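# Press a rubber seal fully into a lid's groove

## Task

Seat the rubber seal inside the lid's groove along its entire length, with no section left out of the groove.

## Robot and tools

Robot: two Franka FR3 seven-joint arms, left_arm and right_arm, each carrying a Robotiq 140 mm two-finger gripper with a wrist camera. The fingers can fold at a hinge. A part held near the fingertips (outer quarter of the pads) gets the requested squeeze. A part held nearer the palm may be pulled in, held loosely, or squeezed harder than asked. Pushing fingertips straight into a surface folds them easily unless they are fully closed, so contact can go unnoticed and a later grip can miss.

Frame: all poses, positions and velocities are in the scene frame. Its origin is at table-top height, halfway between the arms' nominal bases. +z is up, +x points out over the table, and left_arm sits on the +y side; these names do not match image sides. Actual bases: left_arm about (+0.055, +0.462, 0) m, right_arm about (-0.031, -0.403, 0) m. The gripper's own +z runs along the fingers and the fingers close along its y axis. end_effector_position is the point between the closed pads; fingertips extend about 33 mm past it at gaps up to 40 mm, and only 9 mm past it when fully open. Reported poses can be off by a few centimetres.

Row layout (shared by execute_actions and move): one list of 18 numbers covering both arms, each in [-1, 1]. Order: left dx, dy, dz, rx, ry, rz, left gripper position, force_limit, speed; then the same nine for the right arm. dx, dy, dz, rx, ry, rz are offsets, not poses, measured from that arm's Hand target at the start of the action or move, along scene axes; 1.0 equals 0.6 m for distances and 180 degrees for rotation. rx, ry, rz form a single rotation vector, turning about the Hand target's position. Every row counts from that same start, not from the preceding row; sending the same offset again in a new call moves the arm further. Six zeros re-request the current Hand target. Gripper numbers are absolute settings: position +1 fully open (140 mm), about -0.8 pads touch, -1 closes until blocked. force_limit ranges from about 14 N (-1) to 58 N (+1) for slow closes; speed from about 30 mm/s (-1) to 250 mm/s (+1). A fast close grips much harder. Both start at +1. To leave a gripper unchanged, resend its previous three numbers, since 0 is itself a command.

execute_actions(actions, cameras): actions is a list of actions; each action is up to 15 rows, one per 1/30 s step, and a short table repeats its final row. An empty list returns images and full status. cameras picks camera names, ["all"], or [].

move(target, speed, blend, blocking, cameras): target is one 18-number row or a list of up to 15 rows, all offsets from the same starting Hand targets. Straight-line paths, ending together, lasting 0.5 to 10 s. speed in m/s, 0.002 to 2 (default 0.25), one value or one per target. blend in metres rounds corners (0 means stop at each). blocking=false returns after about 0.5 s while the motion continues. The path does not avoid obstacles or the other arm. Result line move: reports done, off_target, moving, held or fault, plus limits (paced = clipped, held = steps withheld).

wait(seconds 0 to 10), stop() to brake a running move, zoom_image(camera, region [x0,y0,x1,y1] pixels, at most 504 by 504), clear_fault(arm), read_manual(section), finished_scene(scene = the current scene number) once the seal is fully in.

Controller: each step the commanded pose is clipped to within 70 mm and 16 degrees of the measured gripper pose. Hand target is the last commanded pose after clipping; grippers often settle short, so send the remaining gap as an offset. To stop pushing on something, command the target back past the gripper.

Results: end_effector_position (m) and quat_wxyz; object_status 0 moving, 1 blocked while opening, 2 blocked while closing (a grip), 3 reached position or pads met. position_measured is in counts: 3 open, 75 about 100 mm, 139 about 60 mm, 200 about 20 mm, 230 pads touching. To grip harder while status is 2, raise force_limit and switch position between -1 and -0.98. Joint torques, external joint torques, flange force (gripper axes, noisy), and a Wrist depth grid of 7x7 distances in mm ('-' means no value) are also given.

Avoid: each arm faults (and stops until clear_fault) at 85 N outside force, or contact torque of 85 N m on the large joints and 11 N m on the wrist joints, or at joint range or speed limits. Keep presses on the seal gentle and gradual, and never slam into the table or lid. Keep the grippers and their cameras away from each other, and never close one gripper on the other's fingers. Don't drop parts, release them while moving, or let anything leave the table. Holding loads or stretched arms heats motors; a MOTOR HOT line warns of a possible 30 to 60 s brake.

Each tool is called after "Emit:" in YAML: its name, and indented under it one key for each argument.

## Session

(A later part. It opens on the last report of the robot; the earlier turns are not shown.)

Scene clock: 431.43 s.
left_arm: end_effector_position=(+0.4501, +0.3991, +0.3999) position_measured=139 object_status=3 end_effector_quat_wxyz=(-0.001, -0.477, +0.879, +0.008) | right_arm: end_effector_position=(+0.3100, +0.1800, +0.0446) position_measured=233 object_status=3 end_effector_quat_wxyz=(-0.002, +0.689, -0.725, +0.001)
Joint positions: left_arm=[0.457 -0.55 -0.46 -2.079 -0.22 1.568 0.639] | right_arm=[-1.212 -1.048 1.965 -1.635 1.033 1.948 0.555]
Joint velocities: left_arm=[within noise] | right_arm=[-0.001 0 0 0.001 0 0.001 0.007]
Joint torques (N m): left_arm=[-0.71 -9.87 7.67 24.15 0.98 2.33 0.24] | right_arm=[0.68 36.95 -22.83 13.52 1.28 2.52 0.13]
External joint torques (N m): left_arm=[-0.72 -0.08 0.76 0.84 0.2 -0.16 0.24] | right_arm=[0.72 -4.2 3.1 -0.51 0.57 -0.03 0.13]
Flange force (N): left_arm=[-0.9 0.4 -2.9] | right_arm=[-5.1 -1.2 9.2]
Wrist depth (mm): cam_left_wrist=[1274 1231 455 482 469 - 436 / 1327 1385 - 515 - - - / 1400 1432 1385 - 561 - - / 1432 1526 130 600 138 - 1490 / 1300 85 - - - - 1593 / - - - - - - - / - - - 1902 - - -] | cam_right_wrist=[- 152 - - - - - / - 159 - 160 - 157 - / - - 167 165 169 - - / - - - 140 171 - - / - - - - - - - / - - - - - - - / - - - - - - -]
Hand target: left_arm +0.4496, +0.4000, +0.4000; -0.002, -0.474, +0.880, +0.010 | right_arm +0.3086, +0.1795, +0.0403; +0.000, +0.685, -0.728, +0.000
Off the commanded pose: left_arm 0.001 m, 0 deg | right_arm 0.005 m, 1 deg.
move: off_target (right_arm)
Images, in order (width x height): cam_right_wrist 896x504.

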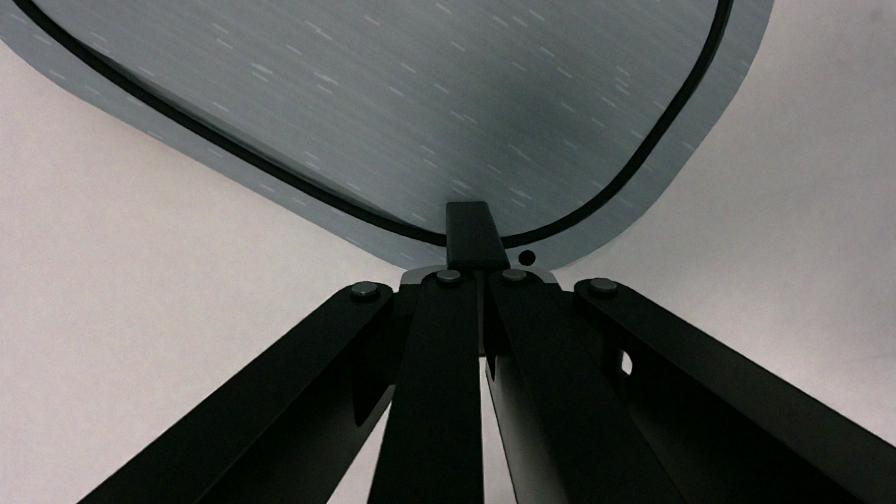

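Emit:
move:
  target:
    - [0,0,0,0,0,0,-0.08,-0.5,0,0,0,0.02,0,0,0,-1,-0.5,0]
    - [0,0,0,0,0,0,-0.08,-0.5,0,0.0158,0.0028,0.02,0,0,-0.0389,-1,-0.5,0]
    - [0,0,0,0,0,0,-0.08,-0.5,0,0.015,-0.002,0.012,0,0,-0.0389,-1,-0.5,0]
    - [0,0,0,0,0,0,-0.08,-0.5,0,0.015,-0.002,0.0007,0,0,-0.0389,-1,-0.5,0]
    - [0,0,0,0,0,0,-0.08,-0.5,0,0.015,-0.002,0.02,0,0,-0.0389,-1,-0.5,0]
    - [0,0,0,0,0,0,-0.08,-0.5,0,0.0313,-0.0008,0.02,0,0,-0.0778,-1,-0.5,0]
    - [0,0,0,0,0,0,-0.08,-0.5,0,0.0298,-0.0057,0.012,0,0,-0.0778,-1,-0.5,0]
    - [0,0,0,0,0,0,-0.08,-0.5,0,0.0298,-0.0057,0.0015,0,0,-0.0778,-1,-0.5,0]
    - [0,0,0,0,0,0,-0.08,-0.5,0,0.0298,-0.0057,0.02,0,0,-0.0778,-1,-0.5,0]
    - [0,0,0,0,0,0,-0.08,-0.5,0,0.046,-0.0065,0.02,0,0,-0.1167,-1,-0.5,0]
    - [0,0,0,0,0,0,-0.08,-0.5,0,0.044,-0.011,0.012,0,0,-0.1167,-1,-0.5,0]
    - [0,0,0,0,0,0,-0.08,-0.5,0,0.044,-0.011,0.0025,0,0,-0.1167,-1,-0.5,0]
  speed: [0.1,0.15,0.06,0.05,0.1,0.15,0.06,0.05,0.1,0.15,0.06,0.05]
  blend: [0.003,0.003,0.001,0,0.003,0.003,0.001,0,0.003,0.003,0.001,0]
  cameras: ["cam_right_wrist"]

Emit:
zoom_image:
  camera: "cam_right_wrist"
  region: [340, 120, 600, 290]

Scene clock: 438.17 s.
left_arm: end_effector_position=(+0.4501, +0.3991, +0.3999) position_measured=139 object_status=3 end_effector_quat_wxyz=(-0.001, -0.477, +0.879, +0.008) | right_arm: end_effector_position=(+0.3361, +0.1730, +0.0451) position_measured=233 object_status=3 end_effector_quat_wxyz=(+0.001, -0.545, +0.838, -0.001)
Joint positions: left_arm=[0.457 -0.55 -0.46 -2.079 -0.22 1.568 0.639] | right_arm=[-1.253 -1.111 1.92 -1.589 1.089 1.893 0.877]
Joint velocities: left_arm=[within noise] | right_arm=[0 0 0 -0.001 -0.001 0 0.006]
Joint torques (N m): left_arm=[-0.71 -9.85 7.7 24.17 0.97 2.34 0.24] | right_arm=[1.38 38.79 -24.53 11.9 1.33 2.62 0.16]
External joint torques (N m): left_arm=[-0.73 -0.15 0.81 0.92 0.19 -0.14 0.24] | right_arm=[1.5 -3.25 2.6 -0.83 0.61 0.09 0.16]
Flange force (N): left_arm=[-0.9 0.4 -3.1] | right_arm=[1.3 2.7 7.1]
Wrist depth (mm): cam_left_wrist=[1274 - - 478 - 509 435 / 1348 1348 - - - - - / 1400 1408 1377 556 - - - / 1341 1573 129 - 139 - - / - 85 - - - - 1593 / - - - 1833 - - - / - - - 1975 - - -] | cam_right_wrist=[- - - 154 149 149 - / 161 160 - - - - - / 167 167 170 166 166 180 - / - - 175 118 172 - - / - - - - - - - / - - - - - - - / - - - - - - -]
Hand target: left_arm +0.4496, +0.4000, +0.4000; -0.002, -0.474, +0.880, +0.010 | right_arm +0.3350, +0.1729, +0.0418; +0.000, -0.541, +0.841, +0.000
Off the commanded pose: left_arm 0.001 m, 0 deg | right_arm 0.003 m, 1 deg.
move: done; blend cut to 0.0028 m at target 2, 0.0029 m at target 6, 0.0028 m at target 10
Images, in order (width x height): cam_right_wrist 896x504.

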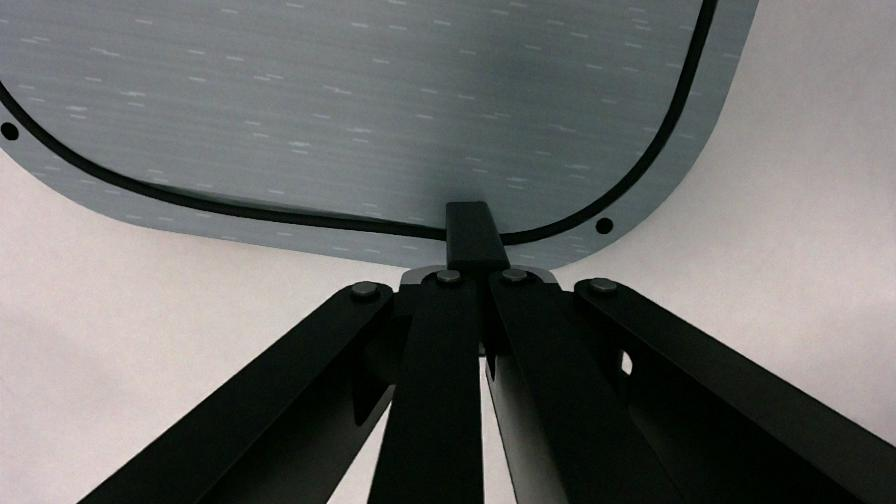

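Scaled by 1.938 from the camera's 896x504 image, which has a finer 1280x720 frame.

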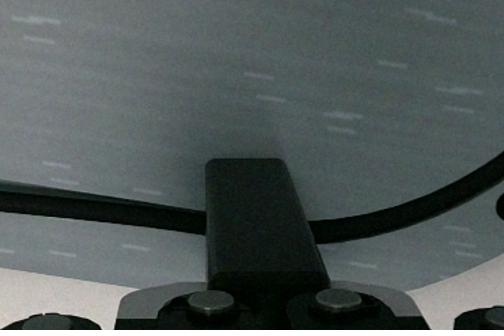

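Emit:
move:
  target:
    - [0,0,0,0,0,0,-0.08,-0.5,0,0,0,0.0192,0,0,0,-1,-0.5,0]
    - [0,0,0,0,0,0,-0.08,-0.5,0,0.0172,0.0005,0.0192,0,0,-0.0428,-1,-0.5,0]
    - [0,0,0,0,0,0,-0.08,-0.5,0,0.0137,-0.0052,0.0112,0,0,-0.0428,-1,-0.5,0]
    - [0,0,0,0,0,0,-0.08,-0.5,0,0.0137,-0.0052,0,0,0,-0.0428,-1,-0.5,0]
    - [0,0,0,0,0,0,-0.08,-0.5,0,0.0137,-0.0052,0.0192,0,0,-0.0428,-1,-0.5,0]
    - [0,0,0,0,0,0,-0.08,-0.5,0,0.0298,-0.0075,0.0192,0,0,-0.0428,-1,-0.5,0]
    - [0,0,0,0,0,0,-0.08,-0.5,0,0.0263,-0.0132,0.0112,0,0,-0.0428,-1,-0.5,0]
    - [0,0,0,0,0,0,-0.08,-0.5,0,0.0263,-0.0132,0,0,0,-0.0428,-1,-0.5,0]
    - [0,0,0,0,0,0,-0.08,-0.5,0,0.0263,-0.0132,0.0192,0,0,-0.0428,-1,-0.5,0]
    - [0,0,0,0,0,0,-0.08,-0.5,0,0.0425,-0.0153,0.0192,0,0,-0.0428,-1,-0.5,0]
    - [0,0,0,0,0,0,-0.08,-0.5,0,0.039,-0.021,0.0112,0,0,-0.0428,-1,-0.5,0]
    - [0,0,0,0,0,0,-0.08,-0.5,0,0.039,-0.021,0,0,0,-0.0428,-1,-0.5,0]
  speed: [0.1,0.15,0.06,0.05,0.1,0.15,0.06,0.05,0.1,0.15,0.06,0.05]
  blend: [0.003,0.003,0.001,0,0.003,0.003,0.001,0,0.003,0.003,0.001,0]
  cameras: ["cam_right_wrist"]

Emit:
zoom_image:
  camera: "cam_right_wrist"
  region: [300, 120, 620, 290]

Scene clock: 449.47 s.
left_arm: end_effector_position=(+0.4501, +0.3991, +0.3999) position_measured=139 object_status=3 end_effector_quat_wxyz=(-0.001, -0.477, +0.879, +0.008) | right_arm: end_effector_position=(+0.3586, +0.1602, +0.0452) position_measured=233 object_status=3 end_effector_quat_wxyz=(+0.000, -0.481, +0.877, -0.001)
Joint positions: left_arm=[0.457 -0.55 -0.46 -2.079 -0.22 1.568 0.639] | right_arm=[-1.293 -1.13 1.906 -1.576 1.106 1.875 0.988]
Joint velocities: left_arm=[within noise] | right_arm=[0 0.001 0.001 0 0.001 0 -0.007]
Joint torques (N m): left_arm=[-0.71 -9.87 7.72 24.12 0.97 2.33 0.23] | right_arm=[0.66 39.19 -24.65 11.45 1.02 3.14 -0.46]
External joint torques (N m): left_arm=[-0.65 -0.07 0.92 0.88 0.19 -0.14 0.23] | right_arm=[0.58 -2.99 2.61 -0.88 0.28 0.64 -0.46]
Flange force (N): left_arm=[-1.1 0.5 -3.0] | right_arm=[1.3 0.2 7.8]
Wrist depth (mm): cam_left_wrist=[1268 1225 - - 494 - 484 / 1370 1327 503 501 516 - - / 1432 1377 1385 578 - - 538 / 1490 1499 130 - 138 - - / - 85 - - - - - / - - - 1795 - - - / - - - 1960 - - -] | cam_right_wrist=[- - 149 151 - - - / - - - - - - - / 169 171 - - - 167 - / - 177 178 118 176 - - / - - - - - - - / - - - - - - - / - - - - - - -]
Hand target: left_arm +0.4496, +0.4000, +0.4000; -0.002, -0.474, +0.880, +0.010 | right_arm +0.3584, +0.1603, +0.0418; +0.000, -0.484, +0.875, +0.000
Off the commanded pose: left_arm 0.001 m, 0 deg | right_arm 0.003 m, 0 deg.
move: done
Images, in order (width x height): cam_right_wrist 896x504.

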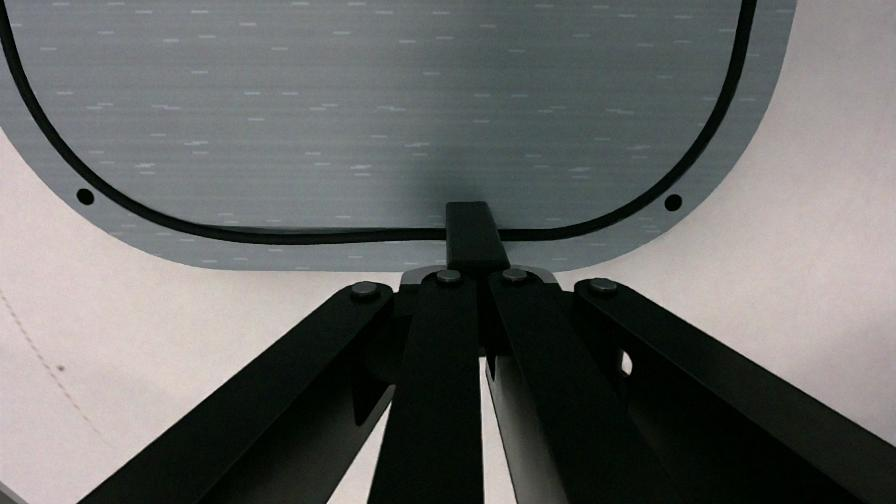

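Scaled by 1.575 from the camera's 896x504 image, which has a finer 1280x720 frame.

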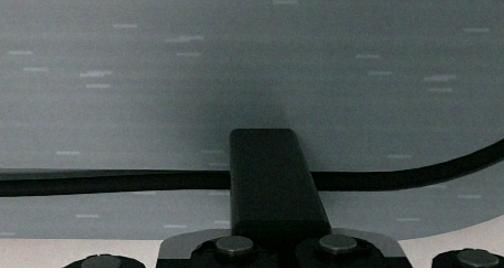

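Emit:
move:
  target:
    - [0,0,0,0,0,0,-0.08,-0.5,0, 0,0,0.017,0,0,0,-1,-0.5,0]
    - [0,0,0,0,0,0,-0.08,-0.5,0, 0.01617,-0.00233,0.017,0,0,0,-1,-0.5,0]
    - [0,0,0,0,0,0,-0.08,-0.5,0, 0.01267,-0.008,0.01033,0,0,0,-1,-0.5,0]
    - [0,0,0,0,0,0,-0.08,-0.5,0, 0.01267,-0.008,0,0,0,0,-1,-0.5,0]
    - [0,0,0,0,0,0,-0.08,-0.5,0, 0.01267,-0.008,0.017,0,0,0,-1,-0.5,0]
    - [0,0,0,0,0,0,-0.08,-0.5,0, 0.029,-0.01033,0.017,0,0,0,-1,-0.5,0]
    - [0,0,0,0,0,0,-0.08,-0.5,0, 0.0255,-0.016,0.01033,0,0,0,-1,-0.5,0]
    - [0,0,0,0,0,0,-0.08,-0.5,0, 0.0255,-0.016,0,0,0,0,-1,-0.5,0]
    - [0,0,0,0,0,0,-0.08,-0.5,0, 0.0255,-0.016,0.017,0,0,0,-1,-0.5,0]
    - [0,0,0,0,0,0,-0.08,-0.5,0, 0.04167,-0.01833,0.017,0,0,0,-1,-0.5,0]
    - [0,0,0,0,0,0,-0.08,-0.5,0, 0.03817,-0.024,0.01033,0,0,0,-1,-0.5,0]
    - [0,0,0,0,0,0,-0.08,-0.5,0, 0.03817,-0.024,0,0,0,0,-1,-0.5,0]
  speed: [0.1,0.15,0.06,0.05,0.1,0.15,0.06,0.05,0.1,0.15,0.06,0.05]
  blend: [0.003,0.003,0.001,0,0.003,0.003,0.001,0,0.003,0.003,0.001,0]
  cameras: ["cam_right_wrist"]

Scene clock: 456.57 s.
left_arm: end_effector_position=(+0.4501, +0.3991, +0.3999) position_measured=139 object_status=3 end_effector_quat_wxyz=(-0.001, -0.477, +0.879, +0.008) | right_arm: end_effector_position=(+0.3819, +0.1462, +0.0451) position_measured=233 object_status=3 end_effector_quat_wxyz=(+0.001, -0.481, +0.877, -0.001)
Joint positions: left_arm=[0.457 -0.55 -0.46 -2.079 -0.22 1.568 0.639] | right_arm=[-1.34 -1.126 1.913 -1.568 1.1 1.879 0.953]
Joint velocities: left_arm=[within noise] | right_arm=[0.001 -0.001 0.001 0 0 0.002 -0.004]
Joint torques (N m): left_arm=[-0.71 -9.89 7.67 24.18 0.98 2.33 0.23] | right_arm=[0.11 39.51 -24.57 11.22 0.69 2.91 -0.4]
External joint torques (N m): left_arm=[-0.66 -0.05 0.85 0.89 0.2 -0.15 0.23] | right_arm=[0.15 -2.8 2.47 -1.17 -0.04 0.42 -0.4]
Flange force (N): left_arm=[-1.1 0.3 -3.1] | right_arm=[1.3 -0.3 7.0]
Wrist depth (mm): cam_left_wrist=[1225 1348 493 - - 485 462 / 1237 1327 - 512 516 - - / 1473 - 545 - - - 563 / 1473 1517 130 - - - 1508 / - 85 - - - - - / - - - 1975 - - - / - - - 1975 - - -] | cam_right_wrist=[150 - - 150 149 - - / 160 - - - - 162 - / - 168 - 164 - 165 - / - 190 178 126 175 179 - / - - - - - - - / - - - - - - - / - - - - - - -]
Hand target: left_arm +0.4496, +0.4000, +0.4000; -0.002, -0.474, +0.880, +0.010 | right_arm +0.3813, +0.1459, +0.0418; +0.000, -0.484, +0.875, +0.000
Off the commanded pose: left_arm 0.001 m, 0 deg | right_arm 0.003 m, 0 deg.
move: done; blend cut to 0.0028 m at target 2, 0.0028 m at target 6, 0.0028 m at target 10
Images, in order (width x height): cam_right_wrist 896x504.

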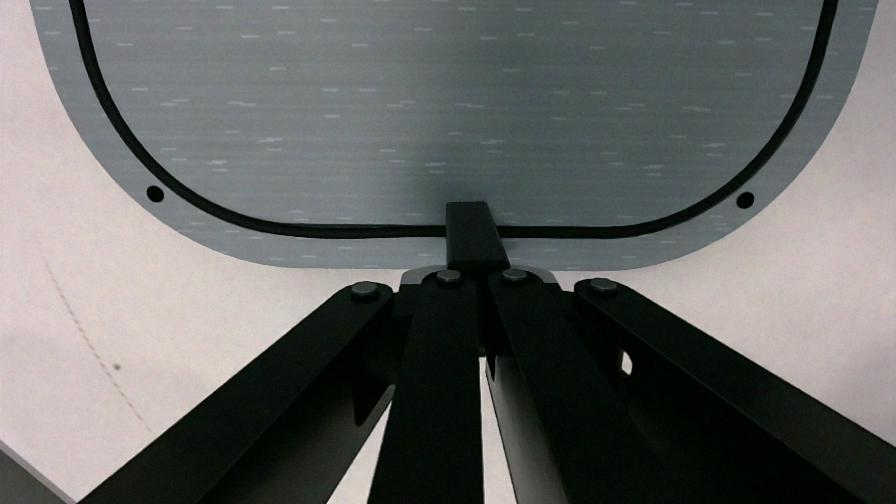

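Emit:
move:
  target:
    - [0,0,0,0,0,0,-0.08,-0.5,0, 0,0,0.017,0,0,0,-1,-0.5,0]
    - [0,0,0,0,0,0,-0.08,-0.5,0, 0.02042,-0.005,0.017,0,0,0,-1,-0.5,0]
    - [0,0,0,0,0,0,-0.08,-0.5,0, 0.01692,-0.01067,0.01033,0,0,0,-1,-0.5,0]
    - [0,0,0,0,0,0,-0.08,-0.5,0, 0.01692,-0.01067,0,0,0,0,-1,-0.5,0]
    - [0,0,0,0,0,0,-0.08,-0.5,0, 0.01692,-0.01067,0.017,0,0,0,-1,-0.5,0]
    - [0,0,0,0,0,0,-0.08,-0.5,0, 0.03733,-0.01567,0.017,0,0,0,-1,-0.5,0]
    - [0,0,0,0,0,0,-0.08,-0.5,0, 0.03383,-0.02133,0.01033,0,0,0,-1,-0.5,0]
    - [0,0,0,0,0,0,-0.08,-0.5,0, 0.03383,-0.02133,0,0,0,0,-1,-0.5,0]
    - [0,0,0,0,0,0,-0.08,-0.5,0, 0.03383,-0.02133,0.017,0,0,0,-1,-0.5,0]
    - [0,0,0,0,0,0,-0.08,-0.5,0, 0.05425,-0.02633,0.017,0,0,0,-1,-0.5,0]
    - [0,0,0,0,0,0,-0.08,-0.5,0, 0.05075,-0.032,0.01033,0,0,0,-1,-0.5,0]
    - [0,0,0,0,0,0,-0.08,-0.5,0, 0.05075,-0.032,0,0,0,0,-1,-0.5,0]
  speed: [0.1,0.15,0.06,0.05,0.1,0.15,0.06,0.05,0.1,0.15,0.06,0.05]
  blend: [0.003,0.003,0.001,0,0.003,0.003,0.001,0,0.003,0.003,0.001,0]
  cameras: ["cam_right_wrist"]

Scene clock: 461.13 s.
left_arm: end_effector_position=(+0.4501, +0.3991, +0.3999) position_measured=139 object_status=3 end_effector_quat_wxyz=(-0.001, -0.477, +0.879, +0.008) | right_arm: end_effector_position=(+0.4123, +0.1266, +0.0451) position_measured=233 object_status=3 end_effector_quat_wxyz=(+0.000, -0.480, +0.877, -0.001)
Joint positions: left_arm=[0.457 -0.55 -0.46 -2.079 -0.22 1.568 0.639] | right_arm=[-1.406 -1.125 1.923 -1.55 1.092 1.879 0.909]
Joint velocities: left_arm=[within noise] | right_arm=[-0.002 0 0.001 0.001 0.001 0 -0.005]
Joint torques (N m): left_arm=[-0.72 -9.88 7.7 24.15 0.98 2.32 0.24] | right_arm=[0.94 40 -24.29 11.83 0.93 3.04 -0.39]
External joint torques (N m): left_arm=[-0.78 -0.18 0.74 0.88 0.19 -0.16 0.24] | right_arm=[0.89 -2.87 2.55 -0.79 0.2 0.54 -0.39]
Flange force (N): left_arm=[-0.7 0.5 -3.0] | right_arm=[1.6 0.9 7.2]
Wrist depth (mm): cam_left_wrist=[1348 485 491 480 510 490 449 / 1334 1363 502 - - 514 513 / 1385 1408 1544 - - 554 543 / 1473 1526 - - 138 - 1563 / - 85 - - - - - / - - - 1734 - - - / - - - 1888 - - -] | cam_right_wrist=[- 152 - 150 150 152 - / - 157 - 161 159 158 - / - 181 - - - 168 168 / - - 175 118 175 178 189 / - - - - - - - / - - - - - - - / - - - - - - -]
Hand target: left_arm +0.4496, +0.4000, +0.4000; -0.002, -0.474, +0.880, +0.010 | right_arm +0.4118, +0.1267, +0.0418; +0.000, -0.484, +0.875, +0.000
Off the commanded pose: left_arm 0.001 m, 0 deg | right_arm 0.003 m, 0 deg.
move: done; blend cut to 0.0028 m at target 2, 0.0028 m at target 6, 0.0028 m at target 10
Images, in order (width x height): cam_right_wrist 896x504.

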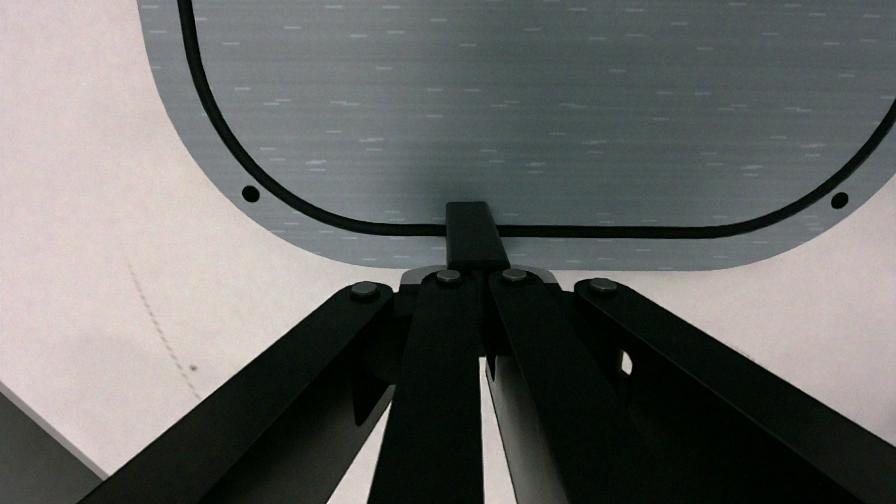

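Emit:
move:
  target:
    - [0,0,0,0,0,0,-0.08,-0.5,0, 0,0,0.017,0,0,0,-1,-0.5,0]
    - [0,0,0,0,0,0,-0.08,-0.5,0, 0.02033,-0.005,0.017,0,0,0,-1,-0.5,0]
    - [0,0,0,0,0,0,-0.08,-0.5,0, 0.01683,-0.01067,0.01033,0,0,0,-1,-0.5,0]
    - [0,0,0,0,0,0,-0.08,-0.5,0, 0.01683,-0.01067,0,0,0,0,-1,-0.5,0]
    - [0,0,0,0,0,0,-0.08,-0.5,0, 0.01683,-0.01067,0.017,0,0,0,-1,-0.5,0]
    - [0,0,0,0,0,0,-0.08,-0.5,0, 0.03717,-0.01567,0.017,0,0,0,-1,-0.5,0]
    - [0,0,0,0,0,0,-0.08,-0.5,0, 0.03367,-0.02133,0.01033,0,0,0,-1,-0.5,0]
    - [0,0,0,0,0,0,-0.08,-0.5,0, 0.03367,-0.02133,0,0,0,0,-1,-0.5,0]
    - [0,0,0,0,0,0,-0.08,-0.5,0, 0.03367,-0.02133,0.017,0,0,0,-1,-0.5,0]
    - [0,0,0,0,0,0,-0.08,-0.5,0, 0.05183,-0.02467,0.017,0,0,-0.0444,-1,-0.5,0]
    - [0,0,0,0,0,0,-0.08,-0.5,0, 0.0475,-0.02983,0.01033,0,0,-0.0444,-1,-0.5,0]
    - [0,0,0,0,0,0,-0.08,-0.5,0, 0.0475,-0.02983,0,0,0,-0.0444,-1,-0.5,0]
  speed: [0.1,0.15,0.06,0.05,0.1,0.15,0.06,0.05,0.1,0.15,0.06,0.05]
  blend: [0.003,0.003,0.001,0,0.003,0.003,0.001,0,0.003,0.003,0.001,0]
  cameras: ["cam_right_wrist"]

Scene clock: 467.03 s.
left_arm: end_effector_position=(+0.4501, +0.3991, +0.3999) position_measured=139 object_status=3 end_effector_quat_wxyz=(-0.001, -0.477, +0.879, +0.008) | right_arm: end_effector_position=(+0.4421, +0.1079, +0.0452) position_measured=233 object_status=3 end_effector_quat_wxyz=(+0.001, -0.425, +0.905, -0.001)
Joint positions: left_arm=[0.457 -0.55 -0.46 -2.079 -0.22 1.568 0.639] | right_arm=[-1.469 -1.142 1.918 -1.522 1.102 1.866 0.989]
Joint velocities: left_arm=[within noise] | right_arm=[0 0 -0.001 0 0 -0.001 0.006]
Joint torques (N m): left_arm=[-0.71 -9.9 7.7 24.11 0.96 2.33 0.24] | right_arm=[1.34 40.32 -24.49 11.46 1.36 2.71 0.1]
External joint torques (N m): left_arm=[-0.74 -0.21 0.79 0.86 0.18 -0.15 0.24] | right_arm=[1.45 -3.22 2.48 -0.81 0.63 0.21 0.1]
Flange force (N): left_arm=[-0.7 0.7 -2.9] | right_arm=[2.1 2.4 7.1]
Wrist depth (mm): cam_left_wrist=[1231 1249 - - - - 474 / - 1377 523 - - - - / 1416 - - - 547 548 - / 1327 1490 - - 138 568 1370 / - 85 - - - - 1563 / - - - 2039 - - - / - - - 1902 - - -] | cam_right_wrist=[- - - 152 - - 149 / - 172 161 - 160 160 - / - - - - 167 - 169 / - - - 118 175 - - / - - - - - - 204 / - - - - - - - / - - - - - - -]
Hand target: left_arm +0.4496, +0.4000, +0.4000; -0.002, -0.474, +0.880, +0.010 | right_arm +0.4403, +0.1088, +0.0418; +0.000, -0.421, +0.907, +0.000
Off the commanded pose: left_arm 0.001 m, 0 deg | right_arm 0.004 m, 1 deg.
move: off_target (right_arm); blend cut to 0.0028 m at target 2, 0.0028 m at target 6, 0.0028 m at target 10
Images, in order (width x height): cam_right_wrist 896x504.

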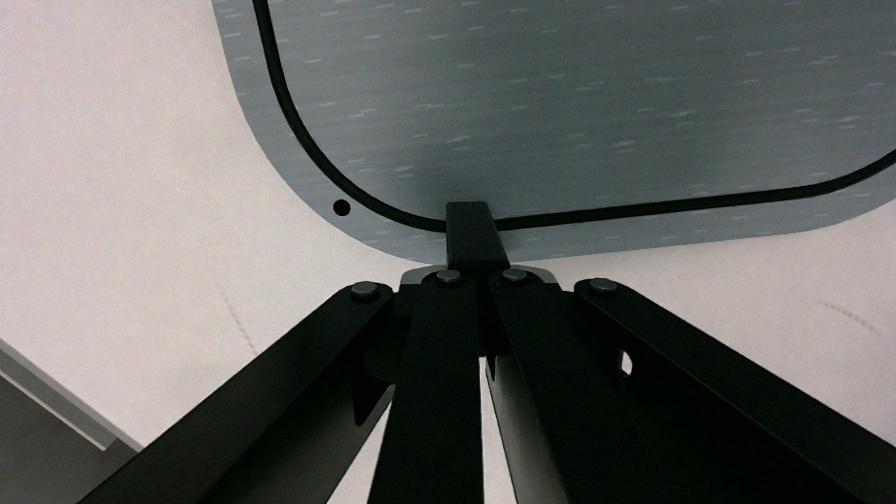

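Emit:
move:
  target:
    - [0,0,0,0,0,0,-0.08,-0.5,0, 0,0,0.017,0,0,0,-1,-0.5,0]
    - [0,0,0,0,0,0,-0.08,-0.5,0, 0.01517,-0.0055,0.017,0,0,-0.0389,-1,-0.5,0]
    - [0,0,0,0,0,0,-0.08,-0.5,0, 0.01033,-0.01,0.01033,0,0,-0.0389,-1,-0.5,0]
    - [0,0,0,0,0,0,-0.08,-0.5,0, 0.01033,-0.01,0,0,0,-0.0389,-1,-0.5,0]
    - [0,0,0,0,0,0,-0.08,-0.5,0, 0.01033,-0.01,0.017,0,0,-0.0389,-1,-0.5,0]
    - [0,0,0,0,0,0,-0.08,-0.5,0, 0.02467,-0.01717,0.017,0,0,-0.0778,-1,-0.5,0]
    - [0,0,0,0,0,0,-0.08,-0.5,0, 0.01933,-0.021,0.01033,0,0,-0.0778,-1,-0.5,0]
    - [0,0,0,0,0,0,-0.08,-0.5,0, 0.01933,-0.021,0,0,0,-0.0778,-1,-0.5,0]
    - [0,0,0,0,0,0,-0.08,-0.5,0, 0.01933,-0.021,0.017,0,0,-0.0778,-1,-0.5,0]
    - [0,0,0,0,0,0,-0.08,-0.5,0, 0.03267,-0.02983,0.017,0,0,-0.1167,-1,-0.5,0]
    - [0,0,0,0,0,0,-0.08,-0.5,0, 0.02683,-0.033,0.01033,0,0,-0.1167,-1,-0.5,0]
    - [0,0,0,0,0,0,-0.08,-0.5,0, 0.02683,-0.033,0,0,0,-0.1167,-1,-0.5,0]
  speed: [0.1,0.15,0.06,0.05,0.1,0.15,0.06,0.05,0.1,0.15,0.06,0.05]
  blend: [0.003,0.003,0.001,0,0.003,0.003,0.001,0,0.003,0.003,0.001,0]
  cameras: ["cam_right_wrist"]

Scene clock: 473.47 s.
left_arm: end_effector_position=(+0.4501, +0.3991, +0.3999) position_measured=139 object_status=3 end_effector_quat_wxyz=(-0.001, -0.477, +0.879, +0.008) | right_arm: end_effector_position=(+0.4587, +0.0881, +0.0455) position_measured=233 object_status=3 end_effector_quat_wxyz=(+0.002, -0.253, +0.968, -0.001)
Joint positions: left_arm=[0.457 -0.55 -0.46 -2.079 -0.22 1.568 0.639] | right_arm=[-1.483 -1.175 1.875 -1.534 1.147 1.84 1.302]
Joint velocities: left_arm=[within noise] | right_arm=[0 -0.001 0.001 -0.001 0.001 0 0.006]
Joint torques (N m): left_arm=[-0.72 -9.88 7.72 24.15 0.97 2.34 0.27] | right_arm=[1.51 39.95 -25.69 10.35 1.24 2.55 0.21]
External joint torques (N m): left_arm=[-0.7 -0.01 0.82 0.78 0.18 -0.16 0.26] | right_arm=[1.71 -3.09 2.21 -0.86 0.48 0.06 0.21]
Flange force (N): left_arm=[-1.0 0.4 -2.8] | right_arm=[4.5 1.6 6.2]
Wrist depth (mm): cam_left_wrist=[1237 1243 484 - - - 459 / 1334 1356 509 527 511 - - / 1393 1416 560 517 - 570 - / - 1554 129 579 - - 1517 / - 85 - 564 - - 1644 / - - - - - - - / - - - 1916 - - -] | cam_right_wrist=[- 151 151 - 149 151 149 / - - - 159 - 159 156 / - - 171 - 169 - - / - - 186 126 175 - - / - - 89 - - 199 - / - - - - - - - / - - - - - - -]
Hand target: left_arm +0.4496, +0.4000, +0.4000; -0.002, -0.474, +0.880, +0.010 | right_arm +0.4564, +0.0890, +0.0418; +0.000, -0.249, +0.969, +0.000
Off the commanded pose: left_arm 0.001 m, 0 deg | right_arm 0.004 m, 0 deg.
move: off_target (right_arm); blend cut to 0.0028 m at target 2, 0.0028 m at target 6, 0.0028 m at target 10
Images, in order (width x height): cam_right_wrist 896x504.

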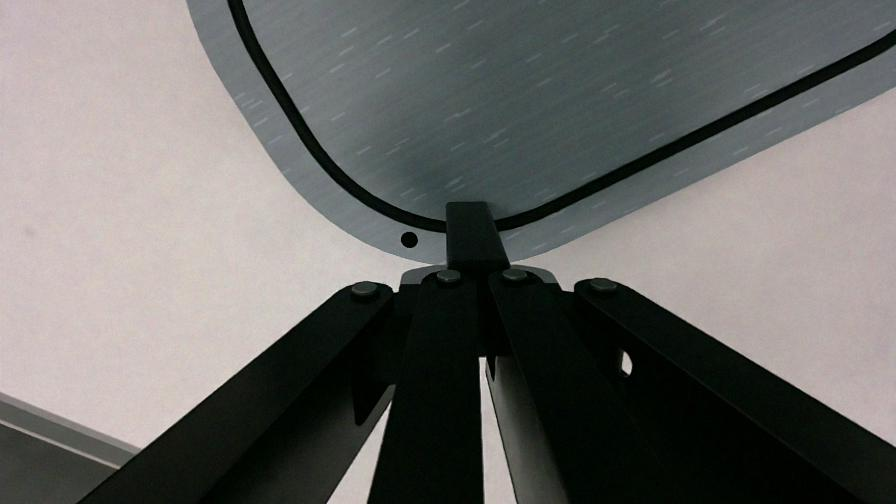

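Emit:
move:
  target:
    - [0,0,0,0,0,0,-0.08,-0.5,0, 0,0,0.017,0,0,0,-1,-0.5,0]
    - [0,0,0,0,0,0,-0.08,-0.5,0, 0.01233,-0.01033,0.017,0,0,-0.0389,-1,-0.5,0]
    - [0,0,0,0,0,0,-0.08,-0.5,0, 0.00617,-0.01283,0.01033,0,0,-0.0389,-1,-0.5,0]
    - [0,0,0,0,0,0,-0.08,-0.5,0, 0.00617,-0.01283,0,0,0,-0.0389,-1,-0.5,0]
    - [0,0,0,0,0,0,-0.08,-0.5,0, 0.00617,-0.01283,0.017,0,0,-0.0389,-1,-0.5,0]
    - [0,0,0,0,0,0,-0.08,-0.5,0, 0.01717,-0.02467,0.017,0,0,-0.0778,-1,-0.5,0]
    - [0,0,0,0,0,0,-0.08,-0.5,0, 0.01067,-0.02633,0.01033,0,0,-0.0778,-1,-0.5,0]
    - [0,0,0,0,0,0,-0.08,-0.5,0, 0.01067,-0.02633,0,0,0,-0.0778,-1,-0.5,0]
    - [0,0,0,0,0,0,-0.08,-0.5,0, 0.01067,-0.02633,0.017,0,0,-0.0778,-1,-0.5,0]
    - [0,0,0,0,0,0,-0.08,-0.5,0, 0.02,-0.0395,0.017,0,0,-0.1167,-1,-0.5,0]
    - [0,0,0,0,0,0,-0.08,-0.5,0, 0.01333,-0.04033,0.01033,0,0,-0.1167,-1,-0.5,0]
    - [0,0,0,0,0,0,-0.08,-0.5,0, 0.01333,-0.04033,0,0,0,-0.1167,-1,-0.5,0]
  speed: [0.1,0.15,0.06,0.05,0.1,0.15,0.06,0.05,0.1,0.15,0.06,0.05]
  blend: [0.003,0.003,0.001,0,0.003,0.003,0.001,0,0.003,0.003,0.001,0]
  cameras: ["cam_right_wrist"]

Scene clock: 480.67 s.
left_arm: end_effector_position=(+0.4501, +0.3991, +0.3999) position_measured=139 object_status=3 end_effector_quat_wxyz=(-0.001, -0.477, +0.879, +0.008) | right_arm: end_effector_position=(+0.4664, +0.0633, +0.0456) position_measured=233 object_status=3 end_effector_quat_wxyz=(+0.001, -0.072, +0.997, -0.001)
Joint positions: left_arm=[0.457 -0.55 -0.46 -2.079 -0.22 1.568 0.639] | right_arm=[-1.471 -1.198 1.831 -1.586 1.187 1.821 1.607]
Joint velocities: left_arm=[within noise] | right_arm=[-0.001 -0.001 -0.001 0 0 0 0.006]
Joint torques (N m): left_arm=[-0.69 -9.89 7.69 24.13 0.97 2.34 0.24] | right_arm=[1.56 38.45 -25.5 9.47 1.54 2.73 0.19]
External joint torques (N m): left_arm=[-0.64 -0.15 0.89 0.85 0.2 -0.15 0.24] | right_arm=[1.6 -3.21 3.37 -0.91 0.75 0.25 0.19]
Flange force (N): left_arm=[-1.0 0.7 -2.9] | right_arm=[4.2 0.3 8.4]
Wrist depth (mm): cam_left_wrist=[1274 494 475 - - - 461 / 1300 1314 516 491 519 - 509 / 1255 1473 546 - 535 - 525 / 1508 1490 - - 138 - 1314 / - 85 - - - - 1613 / - - - 1770 - - - / - - - 1960 - - -] | cam_right_wrist=[- - 148 151 151 - 149 / - - 159 - 159 159 - / - - 167 - 168 - - / - - - 126 175 - - / - - - - - - 204 / - - - - - - - / - - - - - - -]
Hand target: left_arm +0.4496, +0.4000, +0.4000; -0.002, -0.474, +0.880, +0.010 | right_arm +0.4644, +0.0648, +0.0418; +0.000, -0.068, +0.998, +0.000
Off the commanded pose: left_arm 0.001 m, 0 deg | right_arm 0.005 m, 0 deg.
move: off_target (right_arm); blend cut to 0.0028 m at target 2, 0.0028 m at target 6, 0.0028 m at target 10
Images, in order (width x height): cam_right_wrist 896x504.

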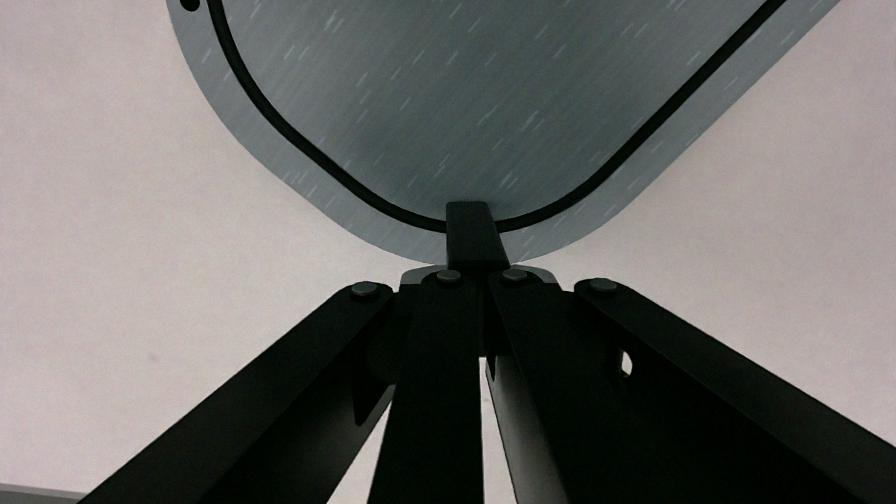

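Emit:
move:
  target:
    - [0,0,0,0,0,0,-0.08,-0.5,0, 0,0,0.017,0,0,0,-1,-0.5,0]
    - [0,0,0,0,0,0,-0.08,-0.5,0, 0.00783,-0.014,0.017,0,0,-0.0389,-1,-0.5,0]
    - [0,0,0,0,0,0,-0.08,-0.5,0, 0.00117,-0.01417,0.01033,0,0,-0.0389,-1,-0.5,0]
    - [0,0,0,0,0,0,-0.08,-0.5,0, 0.00117,-0.01417,0,0,0,-0.0389,-1,-0.5,0]
    - [0,0,0,0,0,0,-0.08,-0.5,0, 0.00117,-0.01417,0.017,0,0,-0.0389,-1,-0.5,0]
    - [0,0,0,0,0,0,-0.08,-0.5,0, 0.00717,-0.02917,0.017,0,0,-0.0778,-1,-0.5,0]
    - [0,0,0,0,0,0,-0.08,-0.5,0, 0.0005,-0.0285,0.01033,0,0,-0.0778,-1,-0.5,0]
    - [0,0,0,0,0,0,-0.08,-0.5,0, 0.0005,-0.0285,0,0,0,-0.0778,-1,-0.5,0]
    - [0,0,0,0,0,0,-0.08,-0.5,0, 0.0005,-0.0285,0.017,0,0,-0.0778,-1,-0.5,0]
    - [0,0,0,0,0,0,-0.08,-0.5,0, 0.0045,-0.044,0.017,0,0,-0.1167,-1,-0.5,0]
    - [0,0,0,0,0,0,-0.08,-0.5,0, -0.002,-0.0425,0.01033,0,0,-0.1167,-1,-0.5,0]
    - [0,0,0,0,0,0,-0.08,-0.5,0, -0.002,-0.0425,0,0,0,-0.1167,-1,-0.5,0]
  speed: [0.1,0.15,0.06,0.05,0.1,0.15,0.06,0.05,0.1,0.15,0.06,0.05]
  blend: [0.003,0.003,0.001,0,0.003,0.003,0.001,0,0.003,0.003,0.001,0]
  cameras: ["cam_right_wrist"]

Scene clock: 487.20 s.
left_arm: end_effector_position=(+0.4501, +0.3991, +0.3999) position_measured=139 object_status=3 end_effector_quat_wxyz=(-0.001, -0.477, +0.879, +0.008) | right_arm: end_effector_position=(+0.4650, +0.0378, +0.0457) position_measured=233 object_status=3 end_effector_quat_wxyz=(+0.001, +0.111, +0.994, -0.001)
Joint positions: left_arm=[0.457 -0.55 -0.46 -2.079 -0.22 1.568 0.639] | right_arm=[-1.435 -1.214 1.787 -1.669 1.224 1.809 1.91]
Joint velocities: left_arm=[within noise] | right_arm=[0 -0.001 0 0 -0.001 -0.001 0.006]
Joint torques (N m): left_arm=[-0.65 -9.88 7.69 24.13 0.97 2.33 0.24] | right_arm=[1.54 36.42 -26.31 8.91 1.69 2.7 0.25]
External joint torques (N m): left_arm=[-0.62 -0.04 0.81 0.74 0.19 -0.17 0.24] | right_arm=[1.53 -3.02 3.41 -0.65 0.85 0.22 0.25]
Flange force (N): left_arm=[-1.0 0.5 -2.7] | right_arm=[3.5 -0.2 8.5]
Wrist depth (mm): cam_left_wrist=[1243 1219 - 514 - 490 472 / 1334 1262 - 511 - 507 - / 1424 1408 1400 - 540 552 - / 1490 1490 130 - 138 564 1535 / - 85 - - - - 1573 / - - - 1573 - - - / - - - 1782 - - -] | cam_right_wrist=[- 152 150 - - 150 - / - - 159 162 - 158 - / - - 166 168 - - - / - - - 118 174 - - / - - - - - - - / - - - - - - - / - - - - - - -]
Hand target: left_arm +0.4496, +0.4000, +0.4000; -0.002, -0.474, +0.880, +0.010 | right_arm +0.4632, +0.0393, +0.0418; +0.000, +0.115, +0.993, +0.000
Off the commanded pose: left_arm 0.001 m, 0 deg | right_arm 0.005 m, 0 deg.
move: off_target (right_arm); blend cut to 0.0028 m at target 2, 0.0028 m at target 6, 0.0028 m at target 10
Images, in order (width x height): cam_right_wrist 896x504.

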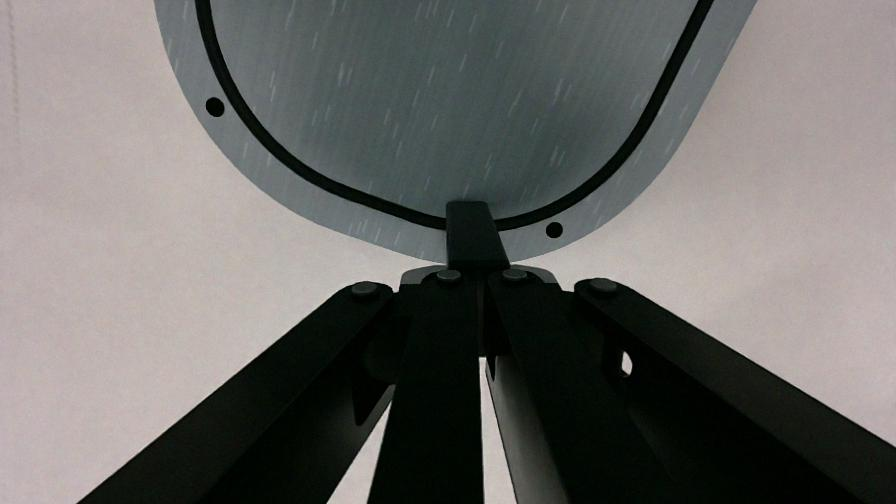

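Emit:
move:
  target:
    - [0,0,0,0,0,0,-0.08,-0.5,0, 0,0,0.017,0,0,0,-1,-0.5,0]
    - [0,0,0,0,0,0,-0.08,-0.5,0, 0.00233,-0.016,0.017,0,0,-0.0389,-1,-0.5,0]
    - [0,0,0,0,0,0,-0.08,-0.5,0, -0.004,-0.01367,0.01033,0,0,-0.0389,-1,-0.5,0]
    - [0,0,0,0,0,0,-0.08,-0.5,0, -0.004,-0.01367,0,0,0,-0.0389,-1,-0.5,0]
    - [0,0,0,0,0,0,-0.08,-0.5,0, -0.004,-0.01367,0.017,0,0,-0.0389,-1,-0.5,0]
    - [0,0,0,0,0,0,-0.08,-0.5,0, -0.00483,-0.03167,0.017,0,0,-0.0833,-1,-0.5,0]
    - [0,0,0,0,0,0,-0.08,-0.5,0, -0.01067,-0.0285,0.01033,0,0,-0.0833,-1,-0.5,0]
    - [0,0,0,0,0,0,-0.08,-0.5,0, -0.01067,-0.0285,0,0,0,-0.0833,-1,-0.5,0]
    - [0,0,0,0,0,0,-0.08,-0.5,0, -0.01067,-0.0285,0.017,0,0,-0.0833,-1,-0.5,0]
    - [0,0,0,0,0,0,-0.08,-0.5,0, -0.01767,-0.05267,0.017,0,0,-0.1056,-1,-0.5,0]
    - [0,0,0,0,0,0,-0.08,-0.5,0, -0.02333,-0.04917,0.01033,0,0,-0.1056,-1,-0.5,0]
    - [0,0,0,0,0,0,-0.08,-0.5,0, -0.02333,-0.04917,0,0,0,-0.1056,-1,-0.5,0]
  speed: [0.1,0.15,0.06,0.05,0.1,0.15,0.06,0.05,0.1,0.15,0.06,0.05]
  blend: [0.003,0.003,0.001,0,0.003,0.003,0.001,0,0.003,0.003,0.001,0]
  cameras: ["cam_right_wrist"]

Scene clock: 492.93 s.
left_arm: end_effector_position=(+0.4501, +0.3991, +0.3999) position_measured=139 object_status=3 end_effector_quat_wxyz=(-0.001, -0.477, +0.879, +0.008) | right_arm: end_effector_position=(+0.4501, +0.0087, +0.0456) position_measured=233 object_status=3 end_effector_quat_wxyz=(+0.000, +0.273, +0.962, -0.001)
Joint positions: left_arm=[0.457 -0.55 -0.46 -2.079 -0.22 1.568 0.639] | right_arm=[-1.363 -1.222 1.739 -1.796 1.258 1.802 2.172]
Joint velocities: left_arm=[within noise] | right_arm=[0 0.001 -0.001 -0.001 0 -0.001 0.006]
Joint torques (N m): left_arm=[-0.67 -9.86 7.74 24.13 0.97 2.33 0.24] | right_arm=[1.2 32.42 -26.33 7.75 1.84 3 0.19]
External joint torques (N m): left_arm=[-0.59 -0.05 0.94 0.85 0.19 -0.15 0.23] | right_arm=[1.18 -3.7 4.17 -1.08 0.97 0.52 0.19]
Flange force (N): left_arm=[-1.2 0.5 -3.0] | right_arm=[2.8 -1.5 11.5]
Wrist depth (mm): cam_left_wrist=[1262 - - - 480 - 477 / 1327 1385 524 - - - - / 1408 1400 1377 - - - - / 1526 1473 130 - 138 583 602 / - 85 - - - - 1535 / - - - 1745 - - - / - - - 1888 - - -] | cam_right_wrist=[- 154 - 152 152 151 - / - 155 159 159 - 157 - / - - 166 165 - 166 - / - - - 140 174 - - / - - - - - - - / - - - - - - - / - - - - - - -]
Hand target: left_arm +0.4496, +0.4000, +0.4000; -0.002, -0.474, +0.880, +0.010 | right_arm +0.4492, +0.0098, +0.0418; +0.000, +0.277, +0.961, +0.000
Off the commanded pose: left_arm 0.001 m, 0 deg | right_arm 0.004 m, 0 deg.
move: off_target (right_arm); blend cut to 0.0028 m at target 2, 0.0028 m at target 6, 0.0028 m at target 10
Images, in order (width x height): cam_right_wrist 896x504.

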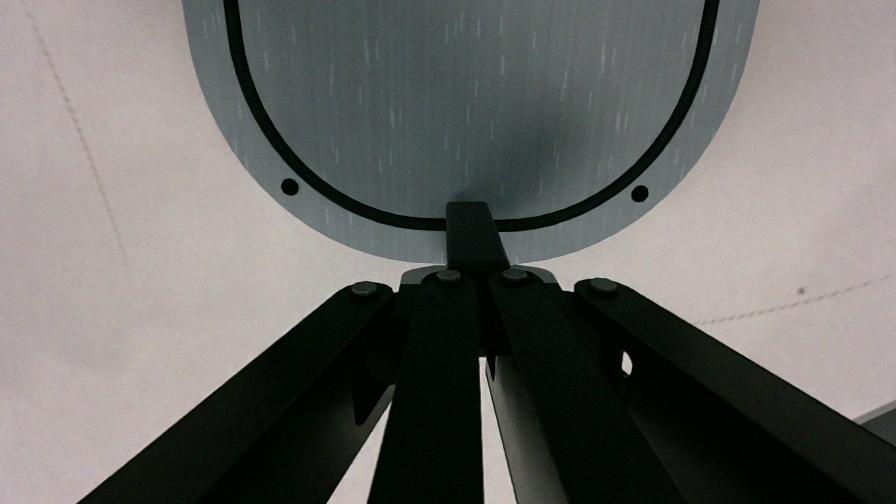

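Emit:
move:
  target:
    - [0,0,0,0,0,0,-0.08,-0.5,0, 0,0,0.05,0,0,0,-1,-0.5,0]
    - [0,0,0,0,0,0,-0.08,-0.5,0, -0.262,-0.01967,0.37567,0,0,0.5167,-1,-0.5,0]
    - [0,0,0,0,0,0,-0.08,-0.5,0, -0.262,-0.01967,0.37567,0,0,0.5167,1,-0.5,1]
  speed: [0.1,0.4,0.1]
  blend: [0.02,0,0]
  cameras: ["cam_right_wrist"]

Scene clock: 499.87 s.
left_arm: end_effector_position=(+0.4501, +0.3991, +0.3999) position_measured=139 object_status=3 end_effector_quat_wxyz=(-0.001, -0.477, +0.879, +0.008) | right_arm: end_effector_position=(+0.2911, -0.0008, +0.2671) position_measured=3 object_status=0 end_effector_quat_wxyz=(-0.001, -0.504, +0.864, +0.001)
Joint positions: left_arm=[0.457 -0.55 -0.46 -2.079 -0.22 1.568 0.639] | right_arm=[-0.606 -0.63 1.259 -2.056 0.614 1.788 0.947]
Joint torques (N m): left_arm=[-0.7 -9.92 7.71 24.16 0.97 2.33 0.21] | right_arm=[0.98 9.59 -18.39 20.15 0.5 2.65 -0.45]
External joint torques (N m): left_arm=[-0.68 -0.07 0.83 0.83 0.19 -0.16 0.21] | right_arm=[0.92 -0.17 -0.26 -0.55 -0.25 0.16 -0.45]
Flange force (N): left_arm=[-1.0 0.4 -2.9] | right_arm=[7.1 1.7 0.7]
Wrist depth (mm): cam_left_wrist=[1255 1287 482 - 480 484 468 / 1327 1341 516 - - 552 - / 1408 1400 - 584 - - - / 1583 1499 - 598 138 - 1440 / - 85 - - - - 1634 / - - - 1902 - - - / - - - 1888 - - -] | cam_right_wrist=[- - - - - - 363 / - - - - - - - / - - - - - - - / 1359 129 - - - 127 - / - 110 443 - - 120 95 / - 1646 - - 478 - - / - 1604 - - - - -]
Hand target: left_arm +0.4496, +0.4000, +0.4000; -0.002, -0.474, +0.880, +0.010 | right_arm +0.2920, -0.0020, +0.2672; +0.000, -0.506, +0.862, +0.000
Off the commanded pose: left_arm 0.001 m, 0 deg | right_arm 0.001 m, 0 deg.
move: done; blend cut to 0.015 m at target 1
Images, in order (width x height): cam_right_wrist 896x504.

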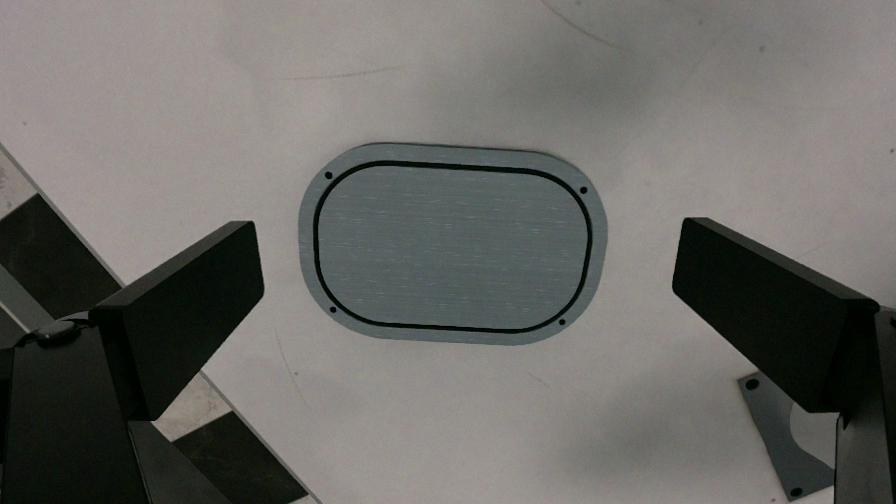

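Emit:
zoom_image:
  camera: "cam_right_wrist"
  region: [290, 135, 450, 245]

Emit:
zoom_image:
  camera: "cam_right_wrist"
  region: [450, 135, 610, 245]

Emit:
zoom_image:
  camera: "cam_right_wrist"
  region: [290, 240, 450, 350]

Emit:
zoom_image:
  camera: "cam_right_wrist"
  region: [450, 240, 610, 350]

Scaled by 3.150 from the camera's 896x504 image, which has a finer 1280x720 frame.

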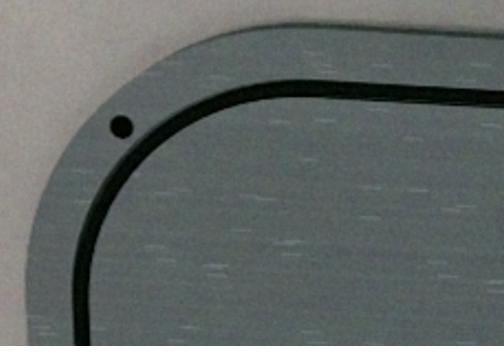

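Scaled by 3.150 from the camera's 896x504 image, which has a finer 1280x720 frame.

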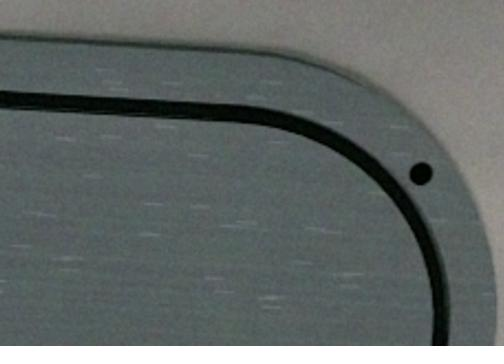

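Scaled by 3.150 from the camera's 896x504 image, which has a finer 1280x720 frame.

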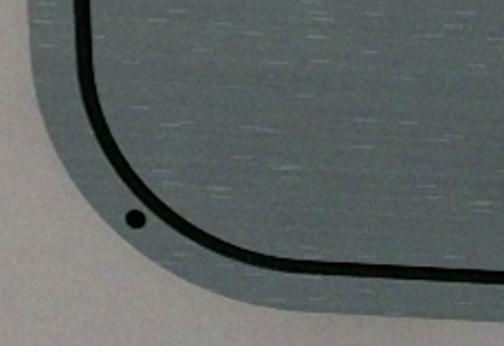

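Scaled by 3.150 from the camera's 896x504 image, which has a finer 1280x720 frame.

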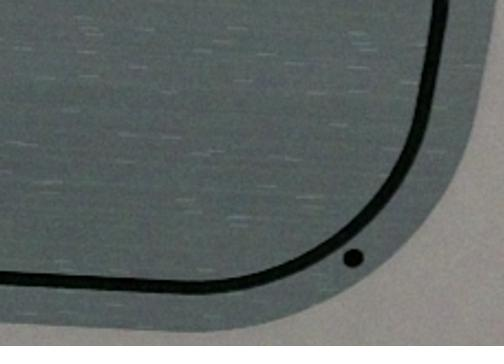

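Emit:
zoom_image:
  camera: "cam_right_wrist"
  region: [370, 145, 450, 195]

Emit:
zoom_image:
  camera: "cam_right_wrist"
  region: [450, 145, 530, 195]

Emit:
zoom_image:
  camera: "cam_right_wrist"
  region: [390, 305, 470, 355]

Scaled by 6.300 from the camera's 896x504 image, which has a finer 1280x720 frame.

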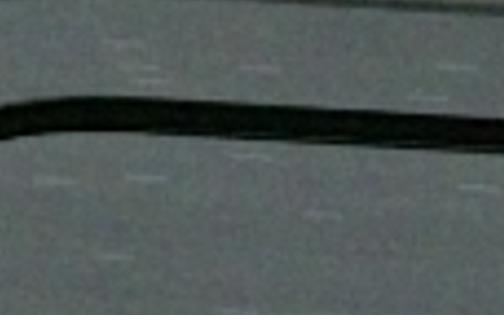

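Scaled by 6.300 from the camera's 896x504 image, which has a finer 1280x720 frame.

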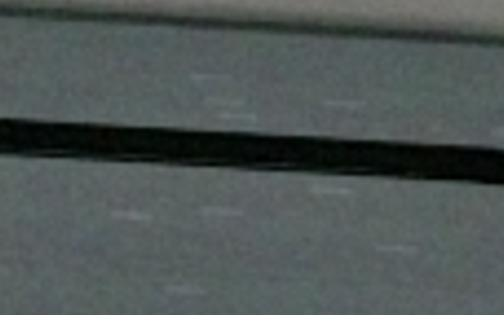

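Scaled by 6.300 from the camera's 896x504 image, which has a finer 1280x720 frame.

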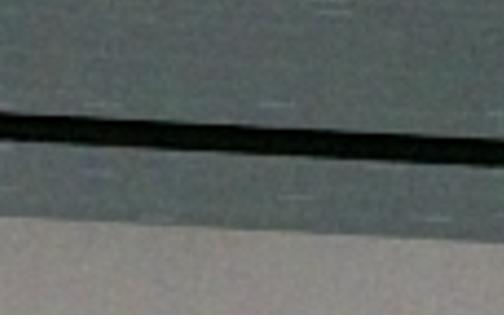

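Emit:
move:
  target:
    - [0,0,0,0,0,0,-0.08,-0.5,0, 0.07283,-0.03067,-0.27867,0,0,0.4833,-1,-0.5,0]
    - [0,0,0,0,0,0,-0.08,-0.5,0, 0.07283,-0.03067,-0.36283,0,0,0.4833,-1,-0.5,0]
    - [0,0,0,0,0,0,-0.08,-0.5,0, 0.07633,-0.025,-0.3695,0,0,0.4833,-1,-0.5,0]
    - [0,0,0,0,0,0,-0.08,-0.5,0, 0.07633,-0.025,-0.38033,0,0,0.4833,-1,-0.5,0]
  speed: [0.4,0.15,0.06,0.05]
  blend: [0.02,0.003,0.001,0]
  cameras: ["cam_right_wrist"]

Scene clock: 515.60 s.
left_arm: end_effector_position=(+0.4501, +0.3991, +0.3999) position_measured=139 object_status=3 end_effector_quat_wxyz=(-0.001, -0.477, +0.879, +0.008) | right_arm: end_effector_position=(+0.3439, -0.0151, +0.0421) position_measured=233 object_status=3 end_effector_quat_wxyz=(-0.007, +0.959, -0.284, +0.005)
Joint positions: left_arm=[0.457 -0.55 -0.46 -2.079 -0.22 1.568 0.639] | right_arm=[-1.446 -0.374 2.262 -2.259 0.462 2.467 -0.511]
Joint velocities: left_arm=[within noise] | right_arm=[0 0 0 -0.001 0 0 -0.006]
Joint torques (N m): left_arm=[-0.66 -9.89 7.71 24.15 0.98 2.33 0.22] | right_arm=[1.5 26.27 -6.76 17.79 0.07 1.25 -0.49]
External joint torques (N m): left_arm=[-0.63 -0.03 0.83 0.8 0.19 -0.16 0.22] | right_arm=[1.49 -1.64 2 -1.88 -0.43 -1.44 -0.49]
Flange force (N): left_arm=[-1.0 0.4 -2.9] | right_arm=[-1.8 -0.1 3.0]
Wrist depth (mm): cam_left_wrist=[- - - - 479 - 476 / 1356 1307 501 510 525 508 - / 1400 1400 553 531 - - - / 1603 1508 119 578 138 622 - / 1281 85 - - - - 1613 / - - - 1722 - - - / - - - 1888 - - -] | cam_right_wrist=[- 154 153 - 162 - - / 163 162 - - 167 - - / - 166 - 170 - - - / - - 178 142 174 - - / - - - - - - - / - - - - - - - / - - - - - - -]
Hand target: left_arm +0.4496, +0.4000, +0.4000; -0.002, -0.474, +0.880, +0.010 | right_arm +0.3378, -0.0170, +0.0390; +0.000, +0.961, -0.277, +0.000
Off the commanded pose: left_arm 0.001 m, 0 deg | right_arm 0.007 m, 1 deg.
move: off_target (right_arm); blend cut to 0.0028 m at target 2
Images, in order (width x height): cam_right_wrist 896x504.

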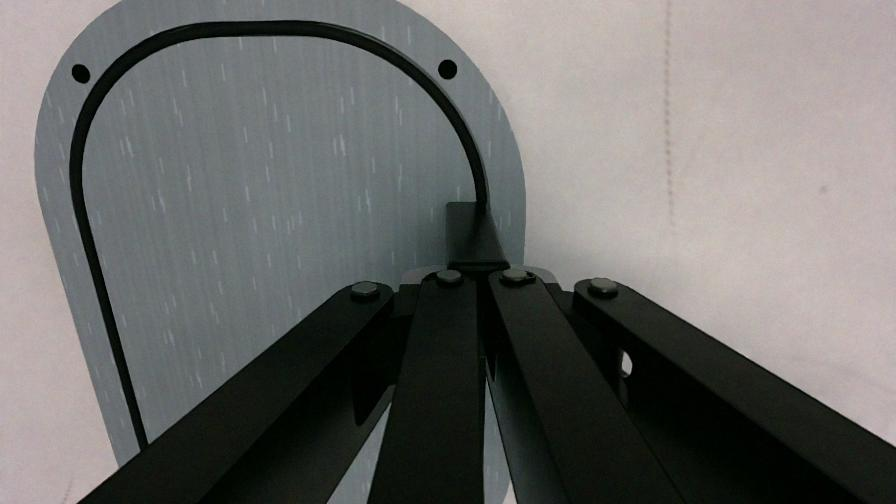

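Emit:
move:
  target:
    - [0,0,0,0,0,0,-0.08,-0.5,0, 0,0,0.0175,0,0,0,-1,-0.5,0]
    - [0,0,0,0,0,0,-0.08,-0.5,0, -0.03917,0.013,0.0175,0,0,0,-1,-0.5,0]
    - [0,0,0,0,0,0,-0.08,-0.5,0, -0.0365,0.01717,0.01083,0,0,0,-1,-0.5,0]
    - [0,0,0,0,0,0,-0.08,-0.5,0, -0.0365,0.01717,0,0,0,0,-1,-0.5,0]
  speed: [0.1,0.15,0.06,0.05]
  blend: [0.003,0.003,0.001,0]
  cameras: ["cam_right_wrist"]

Scene clock: 518.43 s.
left_arm: end_effector_position=(+0.4501, +0.3991, +0.3999) position_measured=139 object_status=3 end_effector_quat_wxyz=(-0.001, -0.477, +0.879, +0.008) | right_arm: end_effector_position=(+0.3162, -0.0055, +0.0419) position_measured=233 object_status=3 end_effector_quat_wxyz=(-0.002, +0.962, -0.272, +0.000)
Joint positions: left_arm=[0.457 -0.55 -0.46 -2.079 -0.22 1.568 0.639] | right_arm=[-1.377 -0.351 2.244 -2.286 0.447 2.463 -0.479]
Joint torques (N m): left_arm=[-0.68 -9.9 7.75 24.15 0.97 2.33 0.23] | right_arm=[0.75 22.33 -6.84 18.58 1.13 3.22 0.24]
External joint torques (N m): left_arm=[-0.63 -0.05 0.91 0.85 0.19 -0.15 0.23] | right_arm=[0.75 -4.33 1.42 -0.98 0.65 0.59 0.24]
Flange force (N): left_arm=[-1.1 0.5 -3.0] | right_arm=[0.1 -9.5 15.1]
Wrist depth (mm): cam_left_wrist=[1262 483 - - - - 472 / 1341 - - 533 - - 501 / 1416 - - - - 568 - / 1573 1490 130 - 138 568 1554 / - 85 - - - - 1573 / - - - 1677 - - - / - - - 1860 - - -] | cam_right_wrist=[- - - 152 - 161 - / 162 161 - - - - - / 168 166 170 168 - 183 184 / - - 176 115 - - - / - - - - - - - / - - - - - - - / - - - - - - -]
Hand target: left_arm +0.4496, +0.4000, +0.4000; -0.002, -0.474, +0.880, +0.010 | right_arm +0.3159, -0.0067, +0.0390; +0.000, +0.961, -0.277, +0.000
Off the commanded pose: left_arm 0.001 m, 0 deg | right_arm 0.003 m, 1 deg.
move: done; blend cut to 0.0025 m at target 2
Images, in order (width x height): cam_right_wrist 896x504.

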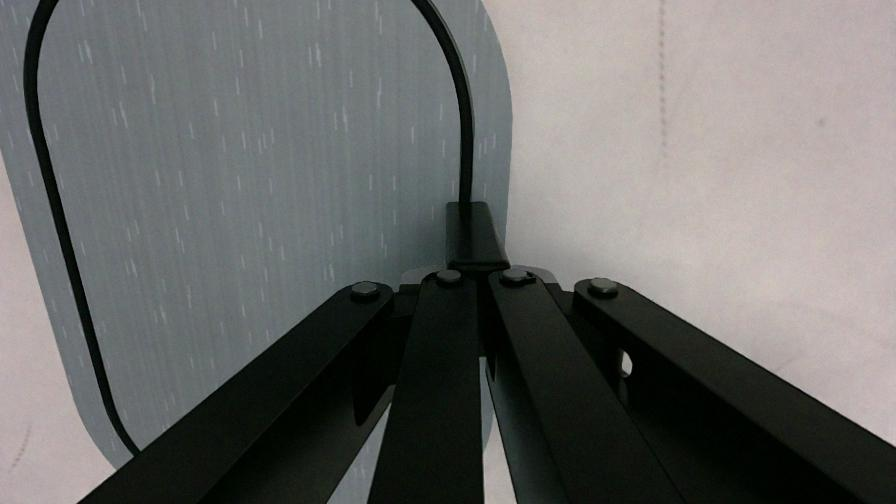

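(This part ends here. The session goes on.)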